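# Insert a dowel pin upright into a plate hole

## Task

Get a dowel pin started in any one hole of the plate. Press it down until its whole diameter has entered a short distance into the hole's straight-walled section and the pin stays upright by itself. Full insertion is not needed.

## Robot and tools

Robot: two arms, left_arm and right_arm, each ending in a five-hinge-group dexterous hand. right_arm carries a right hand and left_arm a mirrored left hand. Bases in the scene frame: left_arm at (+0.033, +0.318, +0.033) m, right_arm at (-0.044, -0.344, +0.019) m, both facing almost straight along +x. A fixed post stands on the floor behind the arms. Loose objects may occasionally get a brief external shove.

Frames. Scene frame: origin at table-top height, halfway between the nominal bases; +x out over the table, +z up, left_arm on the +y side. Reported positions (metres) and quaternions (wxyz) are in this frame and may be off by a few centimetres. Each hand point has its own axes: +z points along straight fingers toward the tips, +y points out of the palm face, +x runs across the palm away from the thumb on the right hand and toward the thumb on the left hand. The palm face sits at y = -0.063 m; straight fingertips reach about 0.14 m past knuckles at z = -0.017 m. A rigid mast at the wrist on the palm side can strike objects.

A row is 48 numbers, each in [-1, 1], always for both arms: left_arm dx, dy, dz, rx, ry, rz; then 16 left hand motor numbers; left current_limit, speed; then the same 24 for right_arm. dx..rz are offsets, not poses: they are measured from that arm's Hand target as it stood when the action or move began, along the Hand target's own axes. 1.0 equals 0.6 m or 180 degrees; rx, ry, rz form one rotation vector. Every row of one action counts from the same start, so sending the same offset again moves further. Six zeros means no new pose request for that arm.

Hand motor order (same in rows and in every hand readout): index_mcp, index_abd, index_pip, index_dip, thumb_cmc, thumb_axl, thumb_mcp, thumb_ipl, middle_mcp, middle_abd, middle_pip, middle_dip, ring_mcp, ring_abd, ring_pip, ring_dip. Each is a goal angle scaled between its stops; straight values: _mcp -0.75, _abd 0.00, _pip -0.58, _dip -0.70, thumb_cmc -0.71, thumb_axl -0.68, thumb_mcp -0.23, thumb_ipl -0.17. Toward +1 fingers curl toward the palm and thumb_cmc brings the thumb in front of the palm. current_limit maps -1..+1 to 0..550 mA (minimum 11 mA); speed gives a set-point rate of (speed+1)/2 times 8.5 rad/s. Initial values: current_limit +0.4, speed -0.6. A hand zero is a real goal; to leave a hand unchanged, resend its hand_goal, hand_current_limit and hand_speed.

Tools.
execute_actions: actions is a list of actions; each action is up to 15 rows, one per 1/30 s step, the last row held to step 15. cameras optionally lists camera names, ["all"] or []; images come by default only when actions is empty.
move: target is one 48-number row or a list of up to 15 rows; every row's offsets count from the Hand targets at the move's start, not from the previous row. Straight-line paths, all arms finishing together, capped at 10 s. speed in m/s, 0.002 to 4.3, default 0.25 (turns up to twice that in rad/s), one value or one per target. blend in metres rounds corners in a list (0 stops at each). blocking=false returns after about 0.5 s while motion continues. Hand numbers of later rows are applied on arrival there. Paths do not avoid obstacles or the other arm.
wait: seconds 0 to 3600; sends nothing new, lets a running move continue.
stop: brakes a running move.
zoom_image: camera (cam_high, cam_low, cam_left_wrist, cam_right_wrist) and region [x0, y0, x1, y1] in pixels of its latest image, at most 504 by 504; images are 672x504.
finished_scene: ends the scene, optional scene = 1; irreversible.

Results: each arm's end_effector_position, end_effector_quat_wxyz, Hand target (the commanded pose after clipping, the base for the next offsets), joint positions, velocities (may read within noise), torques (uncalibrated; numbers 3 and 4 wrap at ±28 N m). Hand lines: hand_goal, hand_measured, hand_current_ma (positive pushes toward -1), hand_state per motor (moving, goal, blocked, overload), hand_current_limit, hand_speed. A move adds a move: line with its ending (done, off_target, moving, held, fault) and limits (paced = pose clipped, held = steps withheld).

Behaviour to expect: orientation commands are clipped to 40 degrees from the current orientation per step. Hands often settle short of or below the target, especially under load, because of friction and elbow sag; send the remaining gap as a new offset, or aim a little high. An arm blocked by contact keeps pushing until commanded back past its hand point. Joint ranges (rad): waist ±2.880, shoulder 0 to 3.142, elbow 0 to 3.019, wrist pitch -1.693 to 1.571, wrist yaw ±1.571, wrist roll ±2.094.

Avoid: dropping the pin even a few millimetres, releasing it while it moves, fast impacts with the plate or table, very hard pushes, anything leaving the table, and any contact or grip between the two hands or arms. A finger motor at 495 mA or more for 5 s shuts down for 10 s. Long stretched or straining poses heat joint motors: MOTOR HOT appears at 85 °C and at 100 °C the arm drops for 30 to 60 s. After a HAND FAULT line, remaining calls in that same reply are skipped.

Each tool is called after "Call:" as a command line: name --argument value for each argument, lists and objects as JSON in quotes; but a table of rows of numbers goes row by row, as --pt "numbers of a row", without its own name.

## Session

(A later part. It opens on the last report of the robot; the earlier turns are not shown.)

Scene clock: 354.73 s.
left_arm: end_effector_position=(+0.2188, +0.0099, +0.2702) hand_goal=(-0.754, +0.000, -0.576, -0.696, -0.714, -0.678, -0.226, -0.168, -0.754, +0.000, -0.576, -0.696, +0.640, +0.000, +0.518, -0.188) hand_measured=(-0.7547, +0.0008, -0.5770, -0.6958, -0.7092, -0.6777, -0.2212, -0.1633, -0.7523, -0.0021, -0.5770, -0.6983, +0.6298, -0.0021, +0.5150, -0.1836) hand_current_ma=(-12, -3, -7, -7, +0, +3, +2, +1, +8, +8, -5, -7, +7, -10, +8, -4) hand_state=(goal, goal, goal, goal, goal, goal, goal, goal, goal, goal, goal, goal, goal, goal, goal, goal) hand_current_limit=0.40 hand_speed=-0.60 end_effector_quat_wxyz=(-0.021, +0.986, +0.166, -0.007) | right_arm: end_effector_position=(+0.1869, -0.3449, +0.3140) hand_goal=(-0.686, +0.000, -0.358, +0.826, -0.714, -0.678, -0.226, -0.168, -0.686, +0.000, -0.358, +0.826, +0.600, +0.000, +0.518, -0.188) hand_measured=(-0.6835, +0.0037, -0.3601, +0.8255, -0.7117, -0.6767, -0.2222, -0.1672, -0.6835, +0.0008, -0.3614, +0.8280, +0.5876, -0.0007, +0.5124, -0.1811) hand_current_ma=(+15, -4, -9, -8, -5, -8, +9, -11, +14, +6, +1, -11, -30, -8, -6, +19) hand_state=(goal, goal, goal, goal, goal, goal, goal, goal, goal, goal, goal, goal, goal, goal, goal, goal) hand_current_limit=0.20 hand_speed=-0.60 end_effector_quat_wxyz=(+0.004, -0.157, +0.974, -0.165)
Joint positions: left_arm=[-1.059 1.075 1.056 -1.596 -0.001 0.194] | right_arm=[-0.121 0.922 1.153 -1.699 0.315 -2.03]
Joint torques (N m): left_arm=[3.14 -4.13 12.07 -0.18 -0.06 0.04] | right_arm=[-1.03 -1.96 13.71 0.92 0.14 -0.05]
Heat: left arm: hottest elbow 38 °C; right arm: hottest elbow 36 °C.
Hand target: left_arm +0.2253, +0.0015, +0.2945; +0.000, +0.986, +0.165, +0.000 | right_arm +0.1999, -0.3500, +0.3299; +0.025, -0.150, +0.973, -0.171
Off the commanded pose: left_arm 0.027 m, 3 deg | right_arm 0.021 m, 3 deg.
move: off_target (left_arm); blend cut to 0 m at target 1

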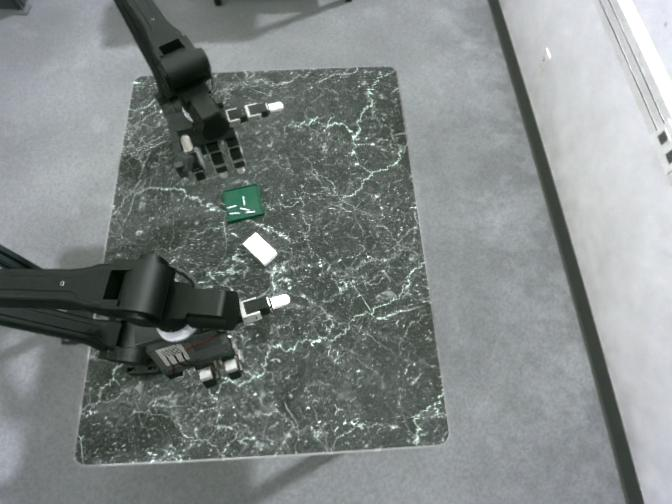

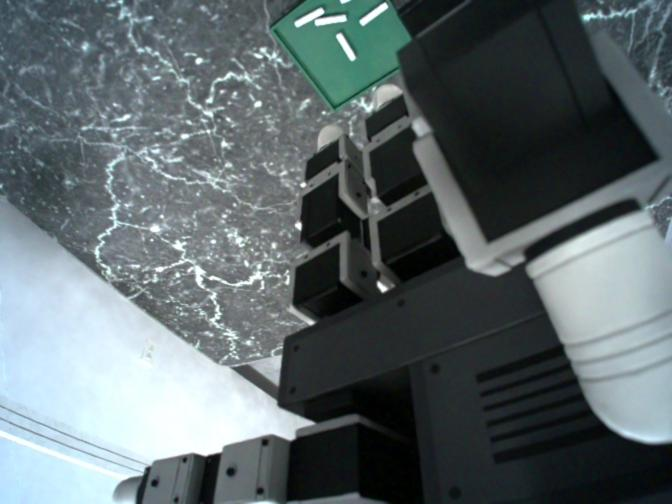

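Call:
move --pt "0.2007 -0.457 -0.1425 0 0 0 -0.754 0 -0.576 -0.696 -0.714 -0.678 -0.226 -0.168 -0.754 0 -0.576 -0.696 0.64 0 0.518 -0.188 0.4 -0.6 0 0 0 0 0 0 -0.685 0 -0.358 0.826 -0.714 -0.678 -0.226 -0.168 -0.685 0 -0.358 0.826 0.58 0 0.518 -0.188 0.2 -0.6" --pt "0.2718 -0.7145 -0.109 0 0 0 -0.754 0 -0.576 -0.696 -0.714 -0.678 -0.226 -0.168 -0.754 0 -0.576 -0.696 0.64 0 0.518 -0.188 0.4 -0.6 0 0 0 0 0 0 -0.685 0 -0.358 0.826 -0.714 -0.678 -0.226 -0.168 -0.685 0 -0.358 0.826 0.58 0 0.518 -0.188 0.2 -0.6" --speed 0.2 --blend '[0.05,0]' --cameras '["cam_high"]'

Call:
zoom_image --camera "cam_high" --region '[213, 175, 275, 229]'

Scene clock: 359.77 s.
left_arm: end_effector_position=(+0.2385, +0.4523, +0.3405) hand_goal=(-0.754, +0.000, -0.576, -0.696, -0.714, -0.678, -0.226, -0.168, -0.754, +0.000, -0.576, -0.696, +0.640, +0.000, +0.518, -0.188) hand_measured=(-0.7511, +0.0008, -0.5744, -0.6958, -0.7092, -0.6767, -0.2212, -0.1643, -0.7523, +0.0052, -0.5731, -0.6971, +0.6298, +0.0066, +0.5150, -0.1836) hand_current_ma=(-5, +7, -10, -6, +4, +3, +12, -8, +8, +4, -5, -7, +8, -10, -2, +1) hand_state=(goal, goal, goal, goal, goal, goal, goal, goal, goal, goal, goal, goal, goal, goal, goal, goal) hand_current_limit=0.40 hand_speed=-0.60 end_effector_quat_wxyz=(-0.049, +0.974, +0.222, +0.017) | right_arm: end_effector_position=(+0.1869, -0.3449, +0.3140) hand_goal=(-0.686, +0.000, -0.358, +0.826, -0.714, -0.678, -0.226, -0.168, -0.686, +0.000, -0.358, +0.826, +0.580, +0.000, +0.518, -0.188) hand_measured=(-0.6823, +0.0037, -0.3601, +0.8255, -0.7117, -0.6777, -0.2222, -0.1681, -0.6823, +0.0008, -0.3614, +0.8267, +0.5671, -0.0007, +0.5137, -0.1823) hand_current_ma=(+15, +2, -10, -5, +2, +0, +4, -4, +4, +3, -4, -5, -29, +2, -4, +18) hand_state=(goal, goal, goal, goal, goal, goal, goal, goal, goal, goal, goal, goal, goal, goal, goal, goal) hand_current_limit=0.20 hand_speed=-0.60 end_effector_quat_wxyz=(+0.004, -0.157, +0.974, -0.165)
Joint positions: left_arm=[0.88 0.945 1.164 -1.702 -0.056 2.022] | right_arm=[-0.121 0.922 1.153 -1.699 0.315 -2.03]
Joint torques (N m): left_arm=[3.14 -1.85 12.05 0.12 -0.11 0] | right_arm=[-0.38 -2.32 13.89 0.94 0.12 -0.03]
Heat: left arm: hottest elbow 38 °C; right arm: hottest elbow 36 °C.
Hand target: left_arm +0.2403, +0.4599, +0.3599; +0.000, +0.986, +0.165, +0.000 | right_arm +0.1999, -0.3500, +0.3299; +0.025, -0.150, +0.973, -0.171
Off the commanded pose: left_arm 0.021 m, 9 deg | right_arm 0.021 m, 3 deg.
joint sent to its limit (left arm) — joint 4 (wrist pitch), lower limit; joint 6 (wrist roll), upper limit. The joint targets are off in orientation, not in position.
move: off_target (left_arm); blend cut to 0 m at target 1

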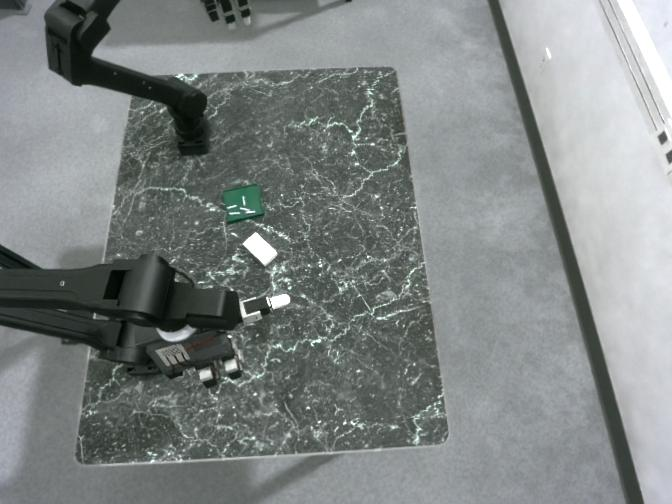

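Scaled by 8.129 from the camera's image (finer frame: 960x720).

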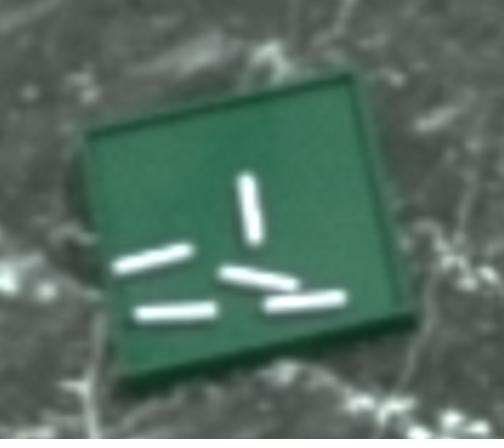

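Call:
move --pt "0 0 0 0 0 0 -0.754 0 -0.576 -0.696 -0.714 -0.678 -0.226 -0.168 -0.754 0 -0.576 -0.696 0.64 0 0.518 -0.188 0.4 -0.6 -0.0618 0.3922 -0.1427 0 0.02 0.0548 -0.685 0 -0.358 0.826 -0.714 -0.678 -0.226 -0.168 -0.685 0 -0.358 0.826 0.56 0 0.518 -0.188 0.2 -0.6" --pt "0 0 0 0 0 0 -0.754 0 -0.576 -0.696 -0.714 -0.678 -0.226 -0.168 -0.754 0 -0.576 -0.696 0.64 0 0.518 -0.188 0.4 -0.6 -0.2002 0.8238 -0.1578 0 0.02 0.0548 -0.685 0 -0.358 0.826 -0.714 -0.678 -0.226 -0.168 -0.685 0 -0.358 0.826 0.56 0 0.518 -0.188 0.2 -0.6" --pt "0 0 0 0 0 0 -0.754 0 -0.576 -0.696 -0.714 -0.678 -0.226 -0.168 -0.754 0 -0.576 -0.696 0.64 0 0.518 -0.188 0.4 -0.6 -0.2228 0.9348 0.0022 0 0.02 0.0548 -0.685 0 -0.358 0.826 -0.714 -0.678 -0.226 -0.168 -0.685 0 -0.358 0.826 0.56 0 0.518 -0.188 0.2 -0.6" --speed '[0.25,0.25,0.12]' --blend '[0.05,0.03,0]' --cameras '["cam_high","cam_right_wrist"]'

Call:
zoom_image --camera "cam_high" --region '[213, 155, 275, 229]'

Call:
zoom_image --camera "cam_right_wrist" --region '[200, 0, 480, 200]'

Scene clock: 363.97 s.
left_arm: end_effector_position=(+0.2385, +0.4523, +0.3405) hand_goal=(-0.754, +0.000, -0.576, -0.696, -0.714, -0.678, -0.226, -0.168, -0.754, +0.000, -0.576, -0.696, +0.640, +0.000, +0.518, -0.188) hand_measured=(-0.7511, +0.0008, -0.5731, -0.6958, -0.7092, -0.6777, -0.2212, -0.1643, -0.7511, +0.0066, -0.5731, -0.6971, +0.6298, +0.0081, +0.5150, -0.1836) hand_current_ma=(-10, +3, -9, -6, +1, +1, +2, -1, +6, +10, -12, -1, +11, -9, +1, +3) hand_state=(goal, goal, goal, goal, goal, goal, goal, goal, goal, goal, goal, goal, goal, goal, goal, goal) hand_current_limit=0.40 hand_speed=-0.60 end_effector_quat_wxyz=(-0.049, +0.974, +0.222, +0.017) | right_arm: end_effector_position=(+0.1713, +0.1787, +0.1354) hand_goal=(-0.686, +0.000, -0.358, +0.826, -0.714, -0.678, -0.226, -0.168, -0.686, +0.000, -0.358, +0.826, +0.560, +0.000, +0.518, -0.188) hand_measured=(-0.6835, -0.0021, -0.3563, +0.8255, -0.7117, -0.6767, -0.2222, -0.1681, -0.6835, -0.0036, -0.3550, +0.8267, +0.5466, -0.0021, +0.5111, -0.1823) hand_current_ma=(+15, -3, -9, -10, +1, -8, +7, -15, +9, +5, -1, -4, -28, -10, -1, +14) hand_state=(goal, goal, goal, goal, goal, goal, goal, goal, goal, goal, goal, goal, goal, goal, goal, goal) hand_current_limit=0.20 hand_speed=-0.60 end_effector_quat_wxyz=(+0.004, -0.059, +0.981, -0.183)
Joint positions: left_arm=[0.88 0.945 1.164 -1.702 -0.056 2.022] | right_arm=[1.201 1.862 1.61 -1.654 0.158 -0.465]
Joint torques (N m): left_arm=[3.19 -1.9 12.08 0.1 -0.11 0.04] | right_arm=[1.32 -14.04 10.95 0.14 0.08 0.11]
Heat: left arm: hottest elbow 38 °C; right arm: hottest elbow 36 °C.
Hand target: left_arm +0.2403, +0.4599, +0.3599; +0.000, +0.986, +0.165, +0.000 | right_arm +0.1684, +0.1925, +0.1370; +0.009, -0.060, +0.983, -0.173
Off the commanded pose: left_arm 0.021 m, 9 deg | right_arm 0.014 m, 1 deg.
joint sent to its limit (left arm) — joint 4 (wrist pitch), lower limit; joint 6 (wrist roll), upper limit. The joint targets are off in orientation, not in position.
move: off_target (right_arm)

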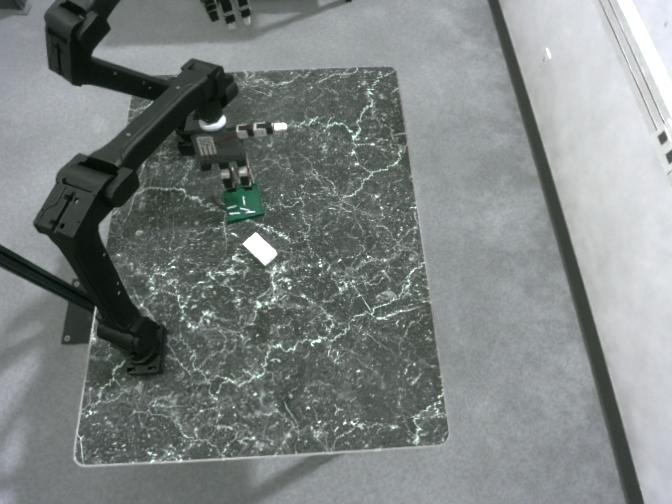

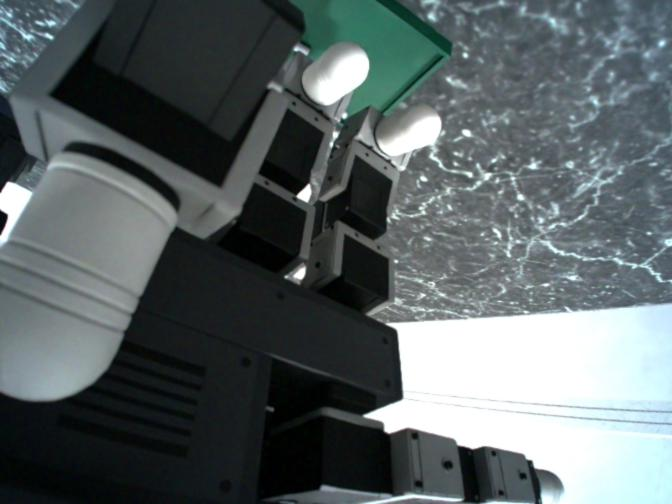

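Scaled by 6.811 from the camera's image (finer frame: 960x720).

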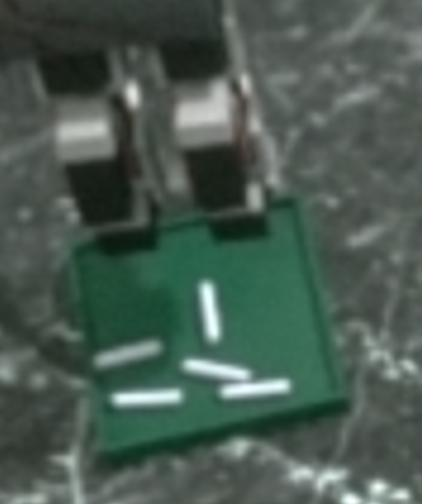

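Scaled by 1.800 from the camera's image (finer frame: 960x720).

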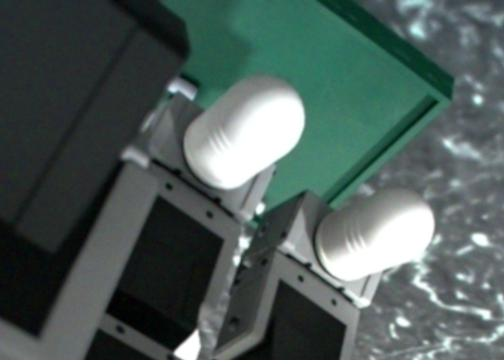

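Call:
move --target '[0,0,0,0,0,0,-0.754,0,-0.576,-0.696,-0.714,-0.678,-0.226,-0.168,-0.754,0,-0.576,-0.696,0.64,0,0.518,-0.188,0.4,-0.6,0,0.039,0.0486,0,0,0,-0.685,0,-0.358,0.826,-0.714,-0.678,-0.226,-0.168,-0.685,0,-0.358,0.826,0.54,0,0.518,-0.188,0.2,-0.6]' --speed 0.06 --cameras '["cam_high","cam_right_wrist"]'

Call:
zoom_image --camera "cam_high" --region '[213, 155, 275, 229]'

Call:
zoom_image --camera "cam_low" --region '[165, 130, 245, 230]'

Scene clock: 364.93 s.
left_arm: end_effector_position=(+0.2385, +0.4523, +0.3405) hand_goal=(-0.754, +0.000, -0.576, -0.696, -0.714, -0.678, -0.226, -0.168, -0.754, +0.000, -0.576, -0.696, +0.640, +0.000, +0.518, -0.188) hand_measured=(-0.7511, +0.0008, -0.5731, -0.6958, -0.7092, -0.6767, -0.2222, -0.1643, -0.7523, +0.0052, -0.5731, -0.6971, +0.6298, +0.0066, +0.5150, -0.1836) hand_current_ma=(-7, +2, -9, +1, +2, +3, -2, +4, +10, +10, -15, -3, +4, -3, +5, +0) hand_state=(goal, goal, goal, goal, goal, goal, goal, goal, goal, goal, goal, goal, goal, goal, goal, goal) hand_current_limit=0.40 hand_speed=-0.60 end_effector_quat_wxyz=(-0.049, +0.974, +0.222, +0.017) | right_arm: end_effector_position=(+0.1718, +0.1821, +0.1341) hand_goal=(-0.686, +0.000, -0.358, +0.826, -0.714, -0.678, -0.226, -0.168, -0.686, +0.000, -0.358, +0.826, +0.540, +0.000, +0.518, -0.188) hand_measured=(-0.6835, -0.0021, -0.3576, +0.8255, -0.7117, -0.6767, -0.2212, -0.1672, -0.6823, -0.0036, -0.3550, +0.8267, +0.5273, -0.0021, +0.5124, -0.1823) hand_current_ma=(+9, -6, -2, -11, +2, -7, +11, -7, +13, +5, +10, -9, -29, -13, -9, +16) hand_state=(goal, goal, goal, goal, goal, goal, goal, goal, goal, goal, goal, goal, goal, goal, goal, goal) hand_current_limit=0.20 hand_speed=-0.60 end_effector_quat_wxyz=(+0.006, -0.058, +0.982, -0.179)
Joint positions: left_arm=[0.88 0.945 1.164 -1.702 -0.056 2.022] | right_arm=[1.202 1.864 1.61 -1.641 0.158 -0.463]
Joint torques (N m): left_arm=[3.08 -1.85 12.05 0.1 -0.1 0.05] | right_arm=[0.5 -15.44 8.91 -0.28 0.14 0.06]
Heat: left arm: hottest elbow 38 °C; right arm: hottest elbow 36 °C.
Hand target: left_arm +0.2403, +0.4599, +0.3599; +0.000, +0.986, +0.165, +0.000 | right_arm +0.1716, +0.1813, +0.1348; +0.006, -0.058, +0.982, -0.179 (not the last commanded pose)
Off the commanded pose: left_arm 0.021 m, 9 deg | right_arm 0.040 m, 1 deg.
joint sent to its limit (left arm) — joint 4 (wrist pitch), lower limit; joint 6 (wrist roll), upper limit. The joint targets are off in orientation, not in position.
move: held (right_arm; a check stopped the path); limits=held
pose unreachable (right arm): on one or more control steps of this call, first in action 0 (counted from 0), this arm could not follow its commanded pose, so it was not sent that pose on those steps. It may still have moved: this result reports where it is.
cause: moving toward the commanded pose would bring a part of the arm too close to another arm (a part of this arm just beyond joint 6 (wrist roll) and a part of the left arm just beyond its joint 2 (shoulder), at the place that arm is still heading or pushing toward).

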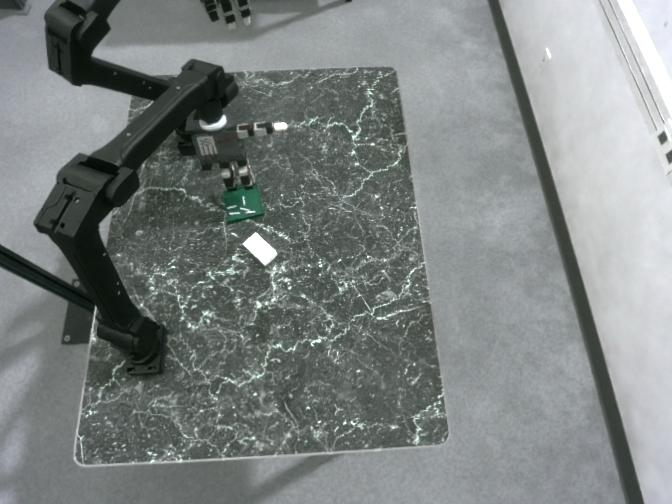

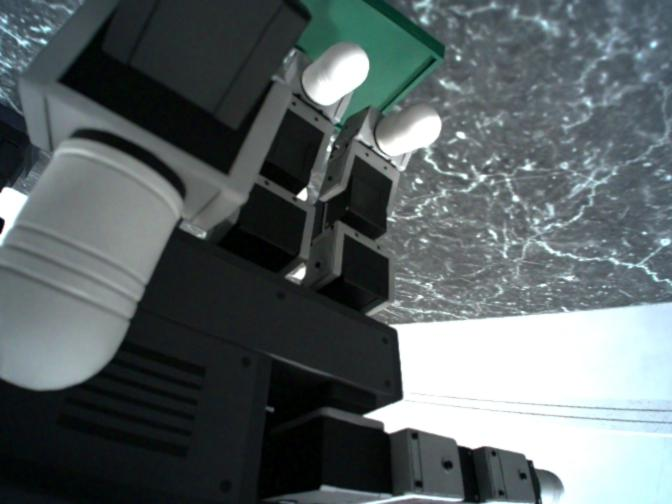

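Scaled by 6.811 from the camera's image (finer frame: 960x720).

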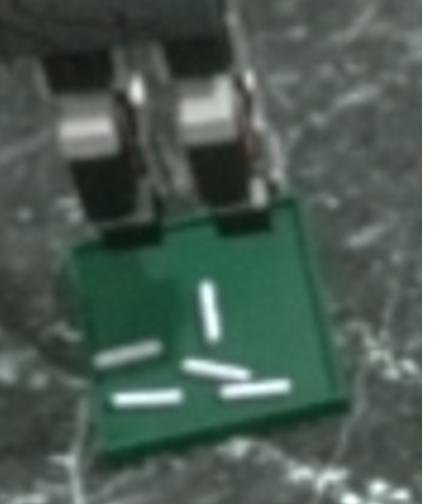

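This scene's latest camera images include none from cam_low. They are from: cam_high, cam_right_wrist. cam_low's image comes with the result of a call that names it in "cameras".

Call:
move --pt "0 0 0 0 0 0 -0.754 0 -0.576 -0.696 -0.714 -0.678 -0.226 -0.168 0.66 0 0.518 -0.188 0.64 0 0.518 -0.188 0.4 -0.6 0.004 -0.0768 -0.114 0 0 0 -0.685 0 -0.358 0.826 -0.714 -0.678 -0.226 -0.168 -0.685 0 -0.358 0.826 0.52 0 0.518 -0.188 0.2 -0.6" --pt "-0.071 0.2575 -0.033 0 0 0 -0.754 0 -0.576 -0.696 -0.714 -0.678 -0.226 -0.168 0.66 0 0.518 -0.188 0.64 0 0.518 -0.188 0.4 -0.6 0.0613 -0.94 -0.0035 0 0 0 -0.685 0 -0.358 0.826 -0.714 -0.678 -0.226 -0.168 -0.685 0 -0.358 0.826 0.52 0 0.518 -0.188 0.2 -0.6" --pt "-0.248 0.586 0.183 0 0 0 -0.754 0 -0.576 -0.696 -0.714 -0.678 -0.226 -0.168 0.66 0 0.518 -0.188 0.64 0 0.518 -0.188 0.4 -0.6 0.0613 -0.94 -0.0035 0 0 0 -0.685 0 -0.358 0.826 -0.714 -0.678 -0.226 -0.168 -0.685 0 -0.358 0.826 0.52 0 0.518 -0.188 0.2 -0.6" --pt "-0.248 0.586 0.3798 0 0 0 -0.754 0 -0.576 -0.696 -0.714 -0.678 -0.226 -0.168 0.66 0 0.518 -0.188 0.64 0 0.518 -0.188 0.4 -0.6 0.0613 -0.94 -0.0035 0 0 0 -0.685 0 -0.358 0.826 -0.714 -0.678 -0.226 -0.168 -0.685 0 -0.358 0.826 0.52 0 0.518 -0.188 0.2 -0.6" --speed '[0.15,0.25,0.25,0.12]' --blend '[0,0,0.01,0]' --cameras '["cam_high","cam_left_wrist"]'

Call:
zoom_image --camera "cam_high" --region '[213, 155, 275, 229]'

Call:
zoom_image --camera "cam_left_wrist" --region '[180, 0, 480, 200]'

Scene clock: 373.37 s.
left_arm: end_effector_position=(+0.2141, +0.0805, +0.1359) hand_goal=(-0.754, +0.000, -0.576, -0.696, -0.714, -0.678, -0.226, -0.168, +0.660, +0.000, +0.518, -0.188, +0.640, +0.000, +0.518, -0.188) hand_measured=(-0.7511, +0.0008, -0.5744, -0.6945, -0.7192, -0.6777, -0.2212, -0.1643, +0.6382, +0.0052, +0.5124, -0.1836, +0.6298, +0.0081, +0.5150, -0.1823) hand_current_ma=(-8, +1, -8, -4, -3, -2, +6, -2, +2, +5, -10, -6, +10, -9, -3, -1) hand_state=(goal, goal, goal, goal, goal, goal, goal, goal, blocked, goal, goal, goal, goal, goal, goal, goal) hand_current_limit=0.40 hand_speed=-0.60 end_effector_quat_wxyz=(+0.001, +0.986, +0.164, -0.001) | right_arm: end_effector_position=(+0.1935, -0.3430, +0.3195) hand_goal=(-0.686, +0.000, -0.358, +0.826, -0.714, -0.678, -0.226, -0.168, -0.686, +0.000, -0.358, +0.826, +0.520, +0.000, +0.518, -0.188) hand_measured=(-0.6835, +0.0052, -0.3588, +0.8255, -0.7129, -0.6767, -0.2222, -0.1681, -0.6823, +0.0023, -0.3614, +0.8267, +0.5068, +0.0008, +0.5137, -0.1823) hand_current_ma=(+14, +4, -18, -8, -4, -10, +10, -8, +14, +11, -2, -11, -21, -6, -7, +17) hand_state=(goal, goal, goal, goal, goal, goal, goal, goal, goal, goal, goal, goal, goal, goal, goal, goal) hand_current_limit=0.20 hand_speed=-0.60 end_effector_quat_wxyz=(+0.032, -0.074, +0.982, -0.171)
Joint positions: left_arm=[-0.904 0.93 0.598 -1.238 0.003 0.353] | right_arm=[-0.109 0.883 1.143 -1.7 0.324 -1.854]
Joint torques (N m): left_arm=[2.02 -0.97 7.53 0.94 -0.17 -0.15] | right_arm=[-0.62 -2.08 13.64 0.14 0.08 -0.07]
Heat: left arm: hottest elbow 38 °C; right arm: hottest elbow 35 °C.
Hand target: left_arm +0.2137, +0.0792, +0.1320; +0.000, +0.986, +0.165, +0.000 | right_arm +0.1986, -0.3461, +0.3364; +0.006, -0.058, +0.982, -0.179
Off the commanded pose: left_arm 0.004 m, 0 deg | right_arm 0.018 m, 4 deg.
joint sent to its limit (right arm) — joint 4 (wrist pitch), lower limit. The joint targets are off in orientation, not in position.
move: off_target (right_arm)

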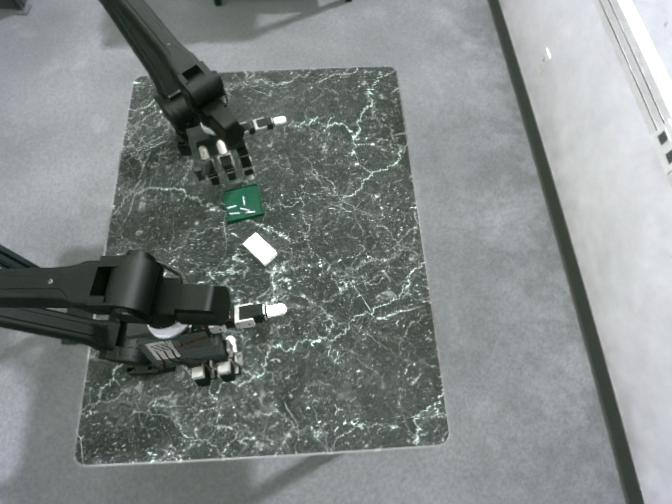

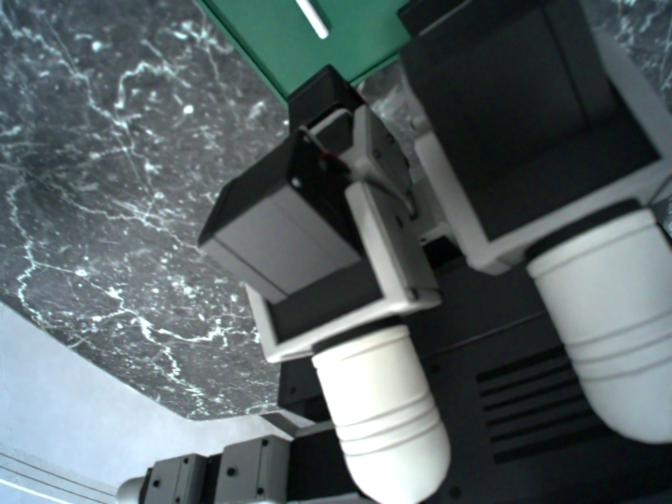

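Scaled by 6.811 from the camera's image (finer frame: 960x720).

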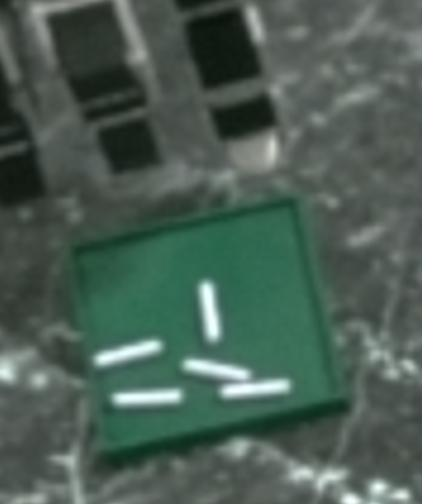

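Scaled by 1.680 from the camera's image (finer frame: 960x720).

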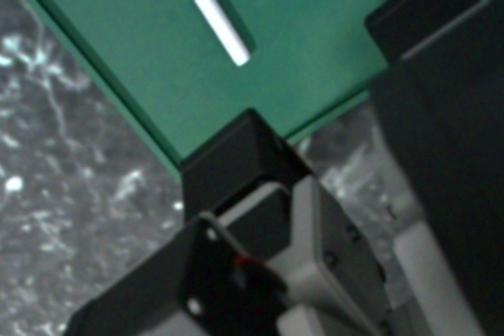

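Call:
move --pt "-0.002 0.0134 -0.0217 0 0 0 -0.754 0 -0.576 -0.696 -0.714 -0.678 -0.226 -0.168 0.64 0 0.518 -0.188 0.64 0 0.518 -0.188 0.4 -0.6 0 0 0 0 0 0 -0.685 0 -0.358 0.826 -0.714 -0.678 -0.226 -0.168 -0.685 0 -0.358 0.826 0.52 0 0.518 -0.188 0.2 -0.6" --pt "-0.0118 0.0805 -0.025 0 0 0 -0.754 0 -0.576 -0.696 -0.714 -0.678 -0.226 -0.168 0.64 0 0.518 -0.188 0.64 0 0.518 -0.188 0.4 -0.6 0 0 0 0 0 0 -0.685 0 -0.358 0.826 -0.714 -0.678 -0.226 -0.168 -0.685 0 -0.358 0.826 0.52 0 0.518 -0.188 0.2 -0.6" --speed '[0.02,0.012]' --blend '[0.003,0]' --cameras '["cam_high","cam_left_wrist"]'

Call:
zoom_image --camera "cam_high" --region '[213, 155, 275, 229]'

Scene clock: 378.20 s.
left_arm: end_effector_position=(+0.2107, +0.0522, +0.1273) hand_goal=(-0.754, +0.000, -0.576, -0.696, -0.714, -0.678, -0.226, -0.168, +0.640, +0.000, +0.518, -0.188, +0.640, +0.000, +0.518, -0.188) hand_measured=(-0.7583, -0.0065, -0.5808, -0.7034, -0.7092, -0.6767, -0.2212, -0.1643, +0.6286, +0.0052, +0.5124, -0.1836, +0.6298, +0.0066, +0.5150, -0.1836) hand_current_ma=(-12, +1, -5, -5, +1, +6, +9, -3, +5, +5, -9, +1, +8, -4, +9, +3) hand_state=(goal, goal, goal, goal, goal, goal, goal, goal, goal, goal, goal, goal, goal, goal, goal, goal) hand_current_limit=0.40 hand_speed=-0.60 end_effector_quat_wxyz=(-0.024, +0.986, +0.165, -0.013) | right_arm: end_effector_position=(+0.1935, -0.3430, +0.3195) hand_goal=(-0.686, +0.000, -0.358, +0.826, -0.714, -0.678, -0.226, -0.168, -0.686, +0.000, -0.358, +0.826, +0.520, +0.000, +0.518, -0.188) hand_measured=(-0.6823, +0.0037, -0.3601, +0.8255, -0.7117, -0.6777, -0.2212, -0.1681, -0.6823, +0.0023, -0.3601, +0.8255, +0.5080, -0.0007, +0.5137, -0.1811) hand_current_ma=(+7, -1, -9, -4, -3, -7, +13, -6, +6, +14, -6, -4, -23, -7, -5, +21) hand_state=(goal, goal, goal, goal, goal, goal, goal, goal, goal, goal, goal, goal, goal, goal, goal, goal) hand_current_limit=0.20 hand_speed=-0.60 end_effector_quat_wxyz=(+0.032, -0.074, +0.982, -0.171)
Joint positions: left_arm=[-0.994 1.052 0.658 -1.232 0.003 0.263] | right_arm=[-0.109 0.883 1.143 -1.7 0.324 -1.854]
Joint torques (N m): left_arm=[2.08 -2.26 11.49 0.95 -0.14 -0.11] | right_arm=[-0.62 -2.08 13.65 0.23 0.08 -0.03]
Heat: left arm: hottest elbow 38 °C; right arm: hottest elbow 36 °C.
Hand target: left_arm +0.2227, +0.0311, +0.1470; +0.000, +0.986, +0.165, +0.000 | right_arm +0.1986, -0.3461, +0.3364; +0.006, -0.058, +0.982, -0.179
Off the commanded pose: left_arm 0.031 m, 3 deg | right_arm 0.018 m, 4 deg.
joint sent to its limit (right arm) — joint 4 (wrist pitch), lower limit. The joint targets are off in orientation, not in position.
move: off_target (left_arm)

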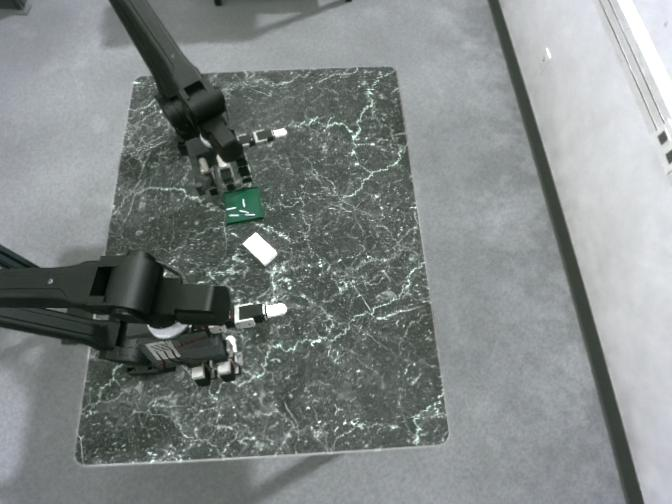

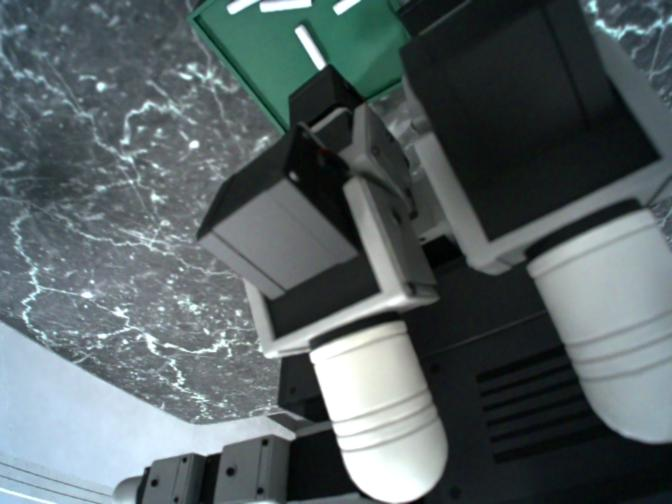

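Scaled by 6.811 from the camera's image (finer frame: 960x720).

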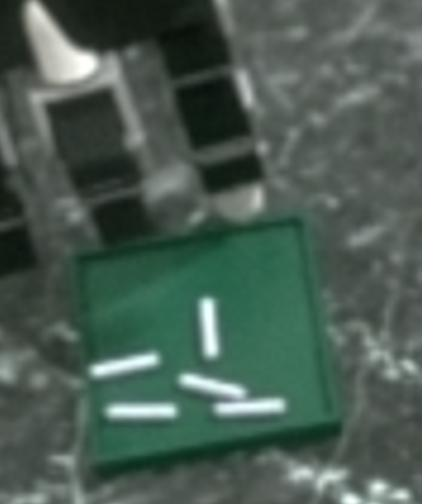

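Call:
move --target '[0.0039,0.0807,-0.005,0,0,0,-0.754,0,-0.576,-0.696,-0.714,-0.678,-0.226,-0.168,0.63,0,0.518,-0.188,0.64,0,0.518,-0.188,0.4,-0.6,0,0,0,0,0,0,-0.685,0,-0.358,0.826,-0.714,-0.678,-0.226,-0.168,-0.685,0,-0.358,0.826,0.52,0,0.518,-0.188,0.2,-0.6]' --speed 0.012 --cameras '["cam_high","cam_left_wrist"]'

Call:
zoom_image --camera "cam_high" --region '[213, 155, 275, 229]'

Scene clock: 382.90 s.
left_arm: end_effector_position=(+0.2297, +0.0079, +0.1319) hand_goal=(-0.754, +0.000, -0.576, -0.696, -0.714, -0.678, -0.226, -0.168, +0.630, +0.000, +0.518, -0.188, +0.640, +0.000, +0.518, -0.188) hand_measured=(-0.7595, -0.0065, -0.5808, -0.7034, -0.7079, -0.6767, -0.2212, -0.1633, +0.6213, +0.0052, +0.5124, -0.1836, +0.6298, +0.0066, +0.5150, -0.1823) hand_current_ma=(-5, +9, -9, -9, +5, +7, +4, -5, +10, +5, -12, -2, +10, +0, +3, -8) hand_state=(goal, goal, goal, goal, goal, goal, goal, goal, goal, goal, goal, goal, goal, goal, goal, goal) hand_current_limit=0.40 hand_speed=-0.60 end_effector_quat_wxyz=(-0.024, +0.986, +0.165, -0.011) | right_arm: end_effector_position=(+0.1935, -0.3430, +0.3195) hand_goal=(-0.686, +0.000, -0.358, +0.826, -0.714, -0.678, -0.226, -0.168, -0.686, +0.000, -0.358, +0.826, +0.520, +0.000, +0.518, -0.188) hand_measured=(-0.6835, +0.0037, -0.3588, +0.8255, -0.7104, -0.6777, -0.2212, -0.1672, -0.6823, +0.0023, -0.3614, +0.8267, +0.5068, -0.0007, +0.5137, -0.1811) hand_current_ma=(+15, +1, -2, -16, -1, -12, +12, -8, +9, +8, -4, -9, -25, -11, -12, +17) hand_state=(goal, goal, goal, goal, goal, goal, goal, goal, goal, goal, goal, goal, goal, goal, goal, goal) hand_current_limit=0.20 hand_speed=-0.60 end_effector_quat_wxyz=(+0.032, -0.074, +0.982, -0.171)
Joint positions: left_arm=[-1.026 1.191 0.768 -1.201 0.003 0.229] | right_arm=[-0.109 0.883 1.143 -1.7 0.324 -1.854]
Joint torques (N m): left_arm=[2.08 -4.07 11.32 0.96 -0.14 -0.14] | right_arm=[-0.79 -1.9 13.72 0.17 0.1 -0.03]
Heat: left arm: hottest elbow 38 °C; right arm: hottest elbow 36 °C.
Hand target: left_arm +0.2406, -0.0138, +0.1499; +0.000, +0.986, +0.165, +0.000 | right_arm +0.1986, -0.3461, +0.3364; +0.006, -0.058, +0.982, -0.179
Off the commanded pose: left_arm 0.030 m, 3 deg | right_arm 0.018 m, 4 deg.
joint sent to its limit (right arm) — joint 4 (wrist pitch), lower limit. The joint targets are off in orientation, not in position.
move: off_target (left_arm)

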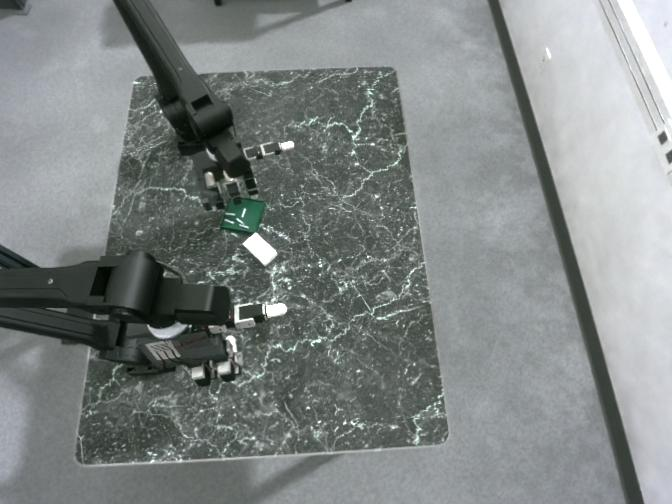

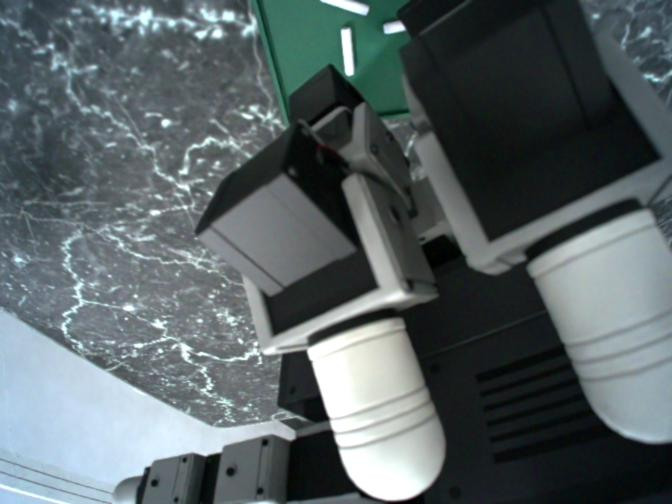

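Scaled by 6.811 from the camera's image (finer frame: 960x720).

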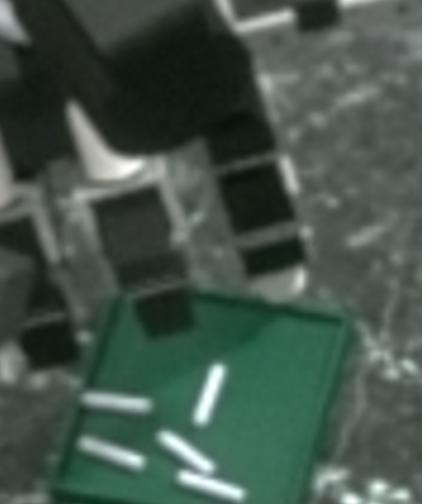

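Call:
zoom_image --camera "cam_high" --region '[210, 185, 290, 275]'

Scaled by 5.600 from the camera's image (finer frame: 960x720).

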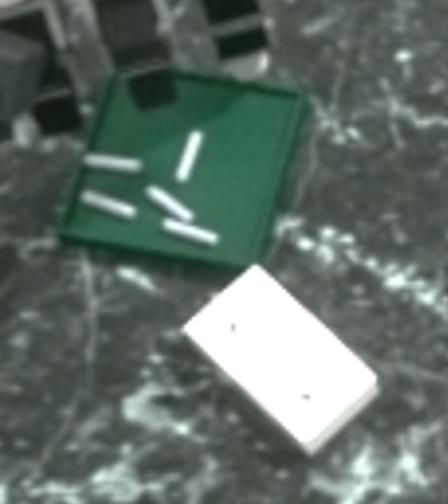

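Call:
move --pt "0.0054 -0.0158 -0.15 0 0 0 -0.754 0 -0.576 -0.696 -0.714 -0.678 -0.226 -0.168 0.63 0 0.518 -0.188 0.64 0 0.518 -0.188 0.4 -0.6 0 0 0 0 0 0 -0.685 0 -0.358 0.826 -0.714 -0.678 -0.226 -0.168 -0.685 0 -0.358 0.826 0.52 0 0.518 -0.188 0.2 -0.6" --pt "0.1741 -0.458 -0.383 0 0 0 -0.754 0 -0.576 -0.696 -0.714 -0.678 -0.226 -0.168 0.63 0 0.518 -0.188 0.64 0 0.518 -0.188 0.4 -0.6 0 0 0 0 0 0 -0.685 0 -0.358 0.826 -0.714 -0.678 -0.226 -0.168 -0.685 0 -0.358 0.826 0.52 0 0.518 -0.188 0.2 -0.6" --pt "0.256 -0.747 -0.35 0 0 0 -0.754 0 -0.576 -0.696 -0.714 -0.678 -0.226 -0.168 0.63 0 0.518 -0.188 0.64 0 0.518 -0.188 0.4 -0.6 0 0 0 0 0 0 -0.685 0 -0.358 0.826 -0.714 -0.678 -0.226 -0.168 -0.685 0 -0.358 0.826 0.52 0 0.518 -0.188 0.2 -0.6" --speed '[0.06,0.25,0.25]' --blend '[0.01,0.05,0]' --cameras '["cam_high"]'

Call:
zoom_image --camera "cam_high" --region '[213, 190, 275, 239]'

Call:
move --pt "0 0 0 0 0 0 -0.754 0 -0.576 -0.696 -0.714 -0.678 -0.226 -0.168 0.63 0 0.518 -0.188 0.64 0 0.518 -0.188 0.4 -0.6 -0.0317 0.3565 -0.1192 0 0.0323 0.0887 -0.685 0 -0.358 0.826 -0.714 -0.678 -0.226 -0.168 -0.685 0 -0.358 0.826 0.5 0 0.518 -0.188 0.2 -0.6" --pt "0 0 0 0 0 0 -0.754 0 -0.576 -0.696 -0.714 -0.678 -0.226 -0.168 0.63 0 0.518 -0.188 0.64 0 0.518 -0.188 0.4 -0.6 -0.0847 0.743 -0.118 0 0.0323 0.0887 -0.685 0 -0.358 0.826 -0.714 -0.678 -0.226 -0.168 -0.685 0 -0.358 0.826 0.5 0 0.518 -0.188 0.2 -0.6" --pt "0 0 0 0 0 0 -0.754 0 -0.576 -0.696 -0.714 -0.678 -0.226 -0.168 0.63 0 0.518 -0.188 0.64 0 0.518 -0.188 0.4 -0.6 -0.1043 0.9175 0.0533 0 0.0323 0.0887 -0.685 0 -0.358 0.826 -0.714 -0.678 -0.226 -0.168 -0.685 0 -0.358 0.826 0.5 0 0.518 -0.188 0.2 -0.6" --speed '[0.25,0.25,0.12]' --blend '[0.05,0.03,0]' --cameras '["cam_high","cam_right_wrist","cam_low"]'

Call:
zoom_image --camera "cam_high" --region '[213, 170, 275, 239]'

Scene clock: 388.43 s.
left_arm: end_effector_position=(+0.2396, +0.4534, +0.3397) hand_goal=(-0.754, +0.000, -0.576, -0.696, -0.714, -0.678, -0.226, -0.168, +0.630, +0.000, +0.518, -0.188, +0.640, +0.000, +0.518, -0.188) hand_measured=(-0.7511, +0.0023, -0.5731, -0.6996, -0.7092, -0.6767, -0.2212, -0.1643, +0.6213, +0.0052, +0.5124, -0.1836, +0.6298, +0.0066, +0.5150, -0.1836) hand_current_ma=(+3, +0, -7, -6, +3, +4, +6, +3, +8, +8, -13, +2, +16, -10, +5, -6) hand_state=(goal, goal, goal, goal, goal, goal, goal, goal, goal, goal, goal, goal, goal, goal, goal, goal) hand_current_limit=0.40 hand_speed=-0.60 end_effector_quat_wxyz=(-0.048, +0.974, +0.222, +0.015) | right_arm: end_effector_position=(+0.1935, -0.3430, +0.3195) hand_goal=(-0.686, +0.000, -0.358, +0.826, -0.714, -0.678, -0.226, -0.168, -0.686, +0.000, -0.358, +0.826, +0.520, +0.000, +0.518, -0.188) hand_measured=(-0.6835, +0.0037, -0.3601, +0.8255, -0.7117, -0.6777, -0.2222, -0.1681, -0.6811, +0.0037, -0.3614, +0.8267, +0.5080, +0.0008, +0.5124, -0.1823) hand_current_ma=(+17, -5, -11, -8, -2, -8, +10, -15, +18, +20, -4, -10, -29, -6, -6, +17) hand_state=(goal, goal, goal, goal, goal, goal, goal, goal, goal, goal, goal, goal, goal, goal, goal, goal) hand_current_limit=0.20 hand_speed=-0.60 end_effector_quat_wxyz=(+0.032, -0.074, +0.982, -0.171)
Joint positions: left_arm=[0.88 0.951 1.165 -1.701 -0.056 2.021] | right_arm=[-0.109 0.883 1.143 -1.7 0.324 -1.854]
Joint torques (N m): left_arm=[3.31 -2.26 11.97 0.02 -0.05 0.03] | right_arm=[-0.73 -2.08 13.81 0.09 0.12 -0.02]
Heat: left arm: hottest elbow 39 °C; right arm: hottest elbow 36 °C.
Hand target: left_arm +0.2405, +0.4599, +0.3601; +0.000, +0.986, +0.165, +0.000 | right_arm +0.1986, -0.3461, +0.3364; +0.006, -0.058, +0.982, -0.179
Off the commanded pose: left_arm 0.021 m, 9 deg | right_arm 0.018 m, 4 deg.
joint sent to its limit (left arm) — joint 4 (wrist pitch), lower limit; joint 6 (wrist roll), upper limit. The joint targets are off in orientation, not in position.
joint sent to its limit (right arm) — joint 4 (wrist pitch), lower limit. The joint targets are off in orientation, not in position.
move: off_target (left_arm)

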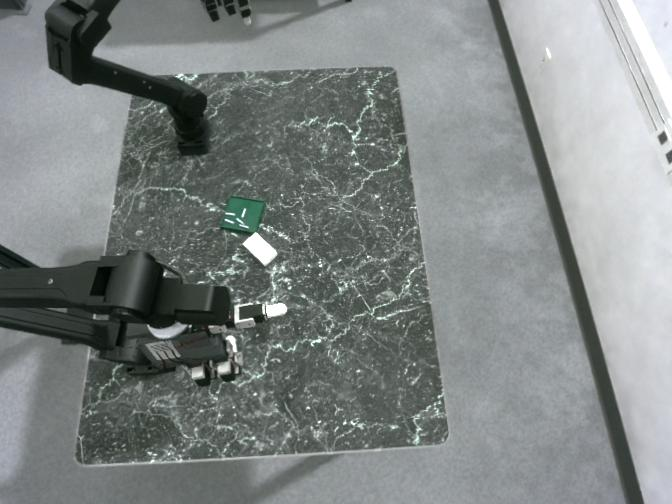

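Scaled by 8.129 from the camera's image (finer frame: 960x720).

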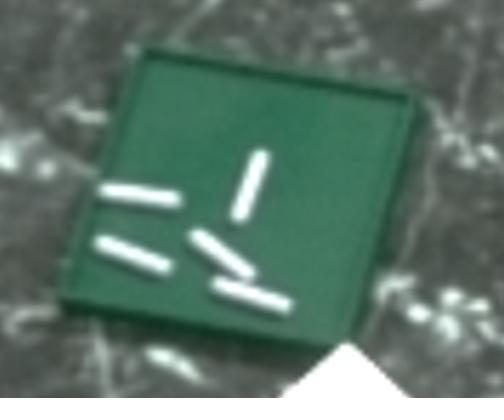

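Scene clock: 392.23 s.
left_arm: end_effector_position=(+0.2395, +0.4533, +0.3397) hand_goal=(-0.754, +0.000, -0.576, -0.696, -0.714, -0.678, -0.226, -0.168, +0.630, +0.000, +0.518, -0.188, +0.640, +0.000, +0.518, -0.188) hand_measured=(-0.7511, +0.0008, -0.5731, -0.6996, -0.7079, -0.6777, -0.2212, -0.1643, +0.6213, +0.0066, +0.5124, -0.1836, +0.6298, +0.0066, +0.5137, -0.1836) hand_current_ma=(-3, +7, -1, -11, +2, +1, +5, -8, +1, +7, -7, +2, +3, -13, +2, -3) hand_state=(goal, goal, goal, goal, goal, goal, goal, goal, goal, goal, goal, goal, goal, goal, goal, goal) hand_current_limit=0.40 hand_speed=-0.60 end_effector_quat_wxyz=(-0.048, +0.974, +0.222, +0.015) | right_arm: end_effector_position=(+0.1986, +0.1413, +0.1034) hand_goal=(-0.686, +0.000, -0.358, +0.826, -0.714, -0.678, -0.226, -0.168, -0.686, +0.000, -0.358, +0.826, +0.500, +0.000, +0.518, -0.188) hand_measured=(-0.6835, +0.0008, -0.3588, +0.8255, -0.7117, -0.6767, -0.2212, -0.1672, -0.6811, +0.0008, -0.3563, +0.8267, +0.4863, -0.0007, +0.5124, -0.1811) hand_current_ma=(+13, -3, -19, -10, -2, -12, +10, -5, +15, +16, +5, -1, -20, -10, -10, +15) hand_state=(goal, goal, goal, goal, goal, goal, goal, goal, goal, goal, goal, goal, goal, goal, goal, goal) hand_current_limit=0.20 hand_speed=-0.60 end_effector_quat_wxyz=(-0.027, +0.089, +0.976, -0.198)
Joint positions: left_arm=[0.88 0.951 1.165 -1.701 -0.056 2.022] | right_arm=[1.141 1.864 1.523 -1.625 0.08 -0.235]
Joint torques (N m): left_arm=[3.14 -2.32 11.97 0.03 -0.04 0.04] | right_arm=[0.91 -14.1 11.96 -0.01 0.03 0.15]
Heat: left arm: hottest elbow 39 °C; right arm: hottest elbow 36 °C.
Hand target: left_arm +0.2405, +0.4599, +0.3601; +0.000, +0.986, +0.165, +0.000 | right_arm +0.1997, +0.1612, +0.1114; -0.019, +0.088, +0.980, -0.180
Off the commanded pose: left_arm 0.022 m, 9 deg | right_arm 0.021 m, 2 deg.
joint sent to its limit (left arm) — joint 4 (wrist pitch), lower limit; joint 6 (wrist roll), upper limit. The joint targets are off in orientation, not in position.
move: off_target (right_arm)
Images, in order (width x height): cam_high 672x504, cam_low 672x504, cam_right_wrist 672x504.

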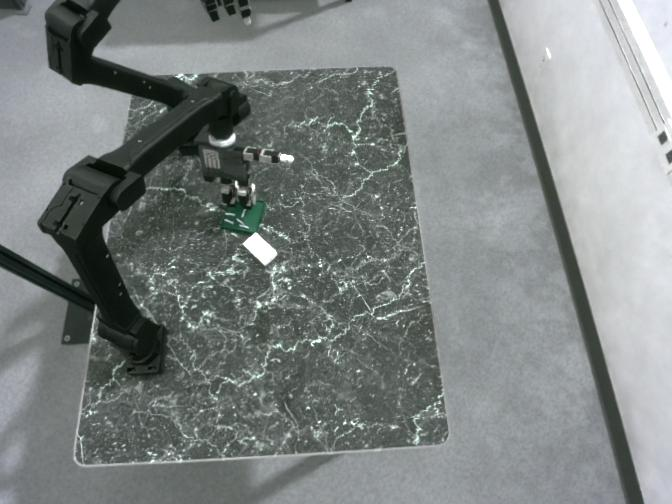

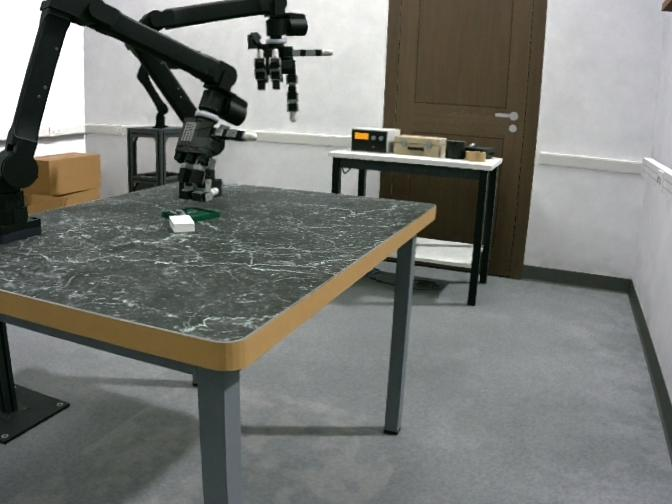

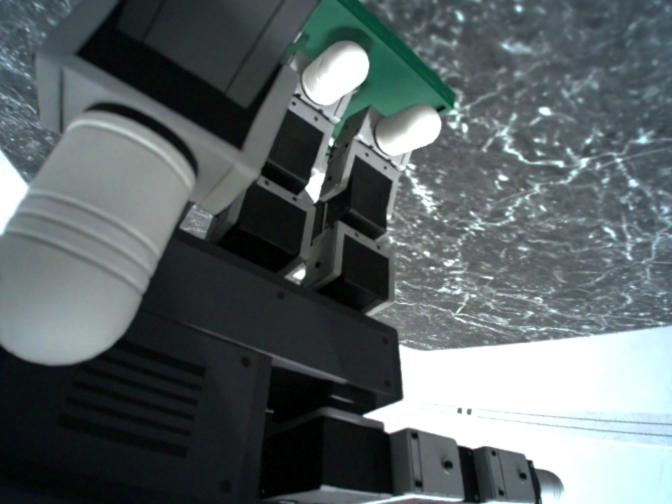

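Scaled by 7.304 from the camera's image (finer frame: 960x720).

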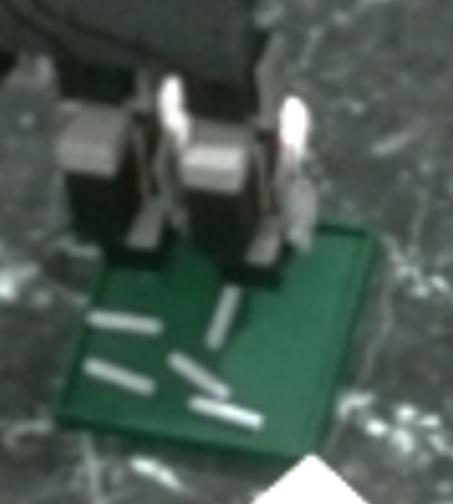

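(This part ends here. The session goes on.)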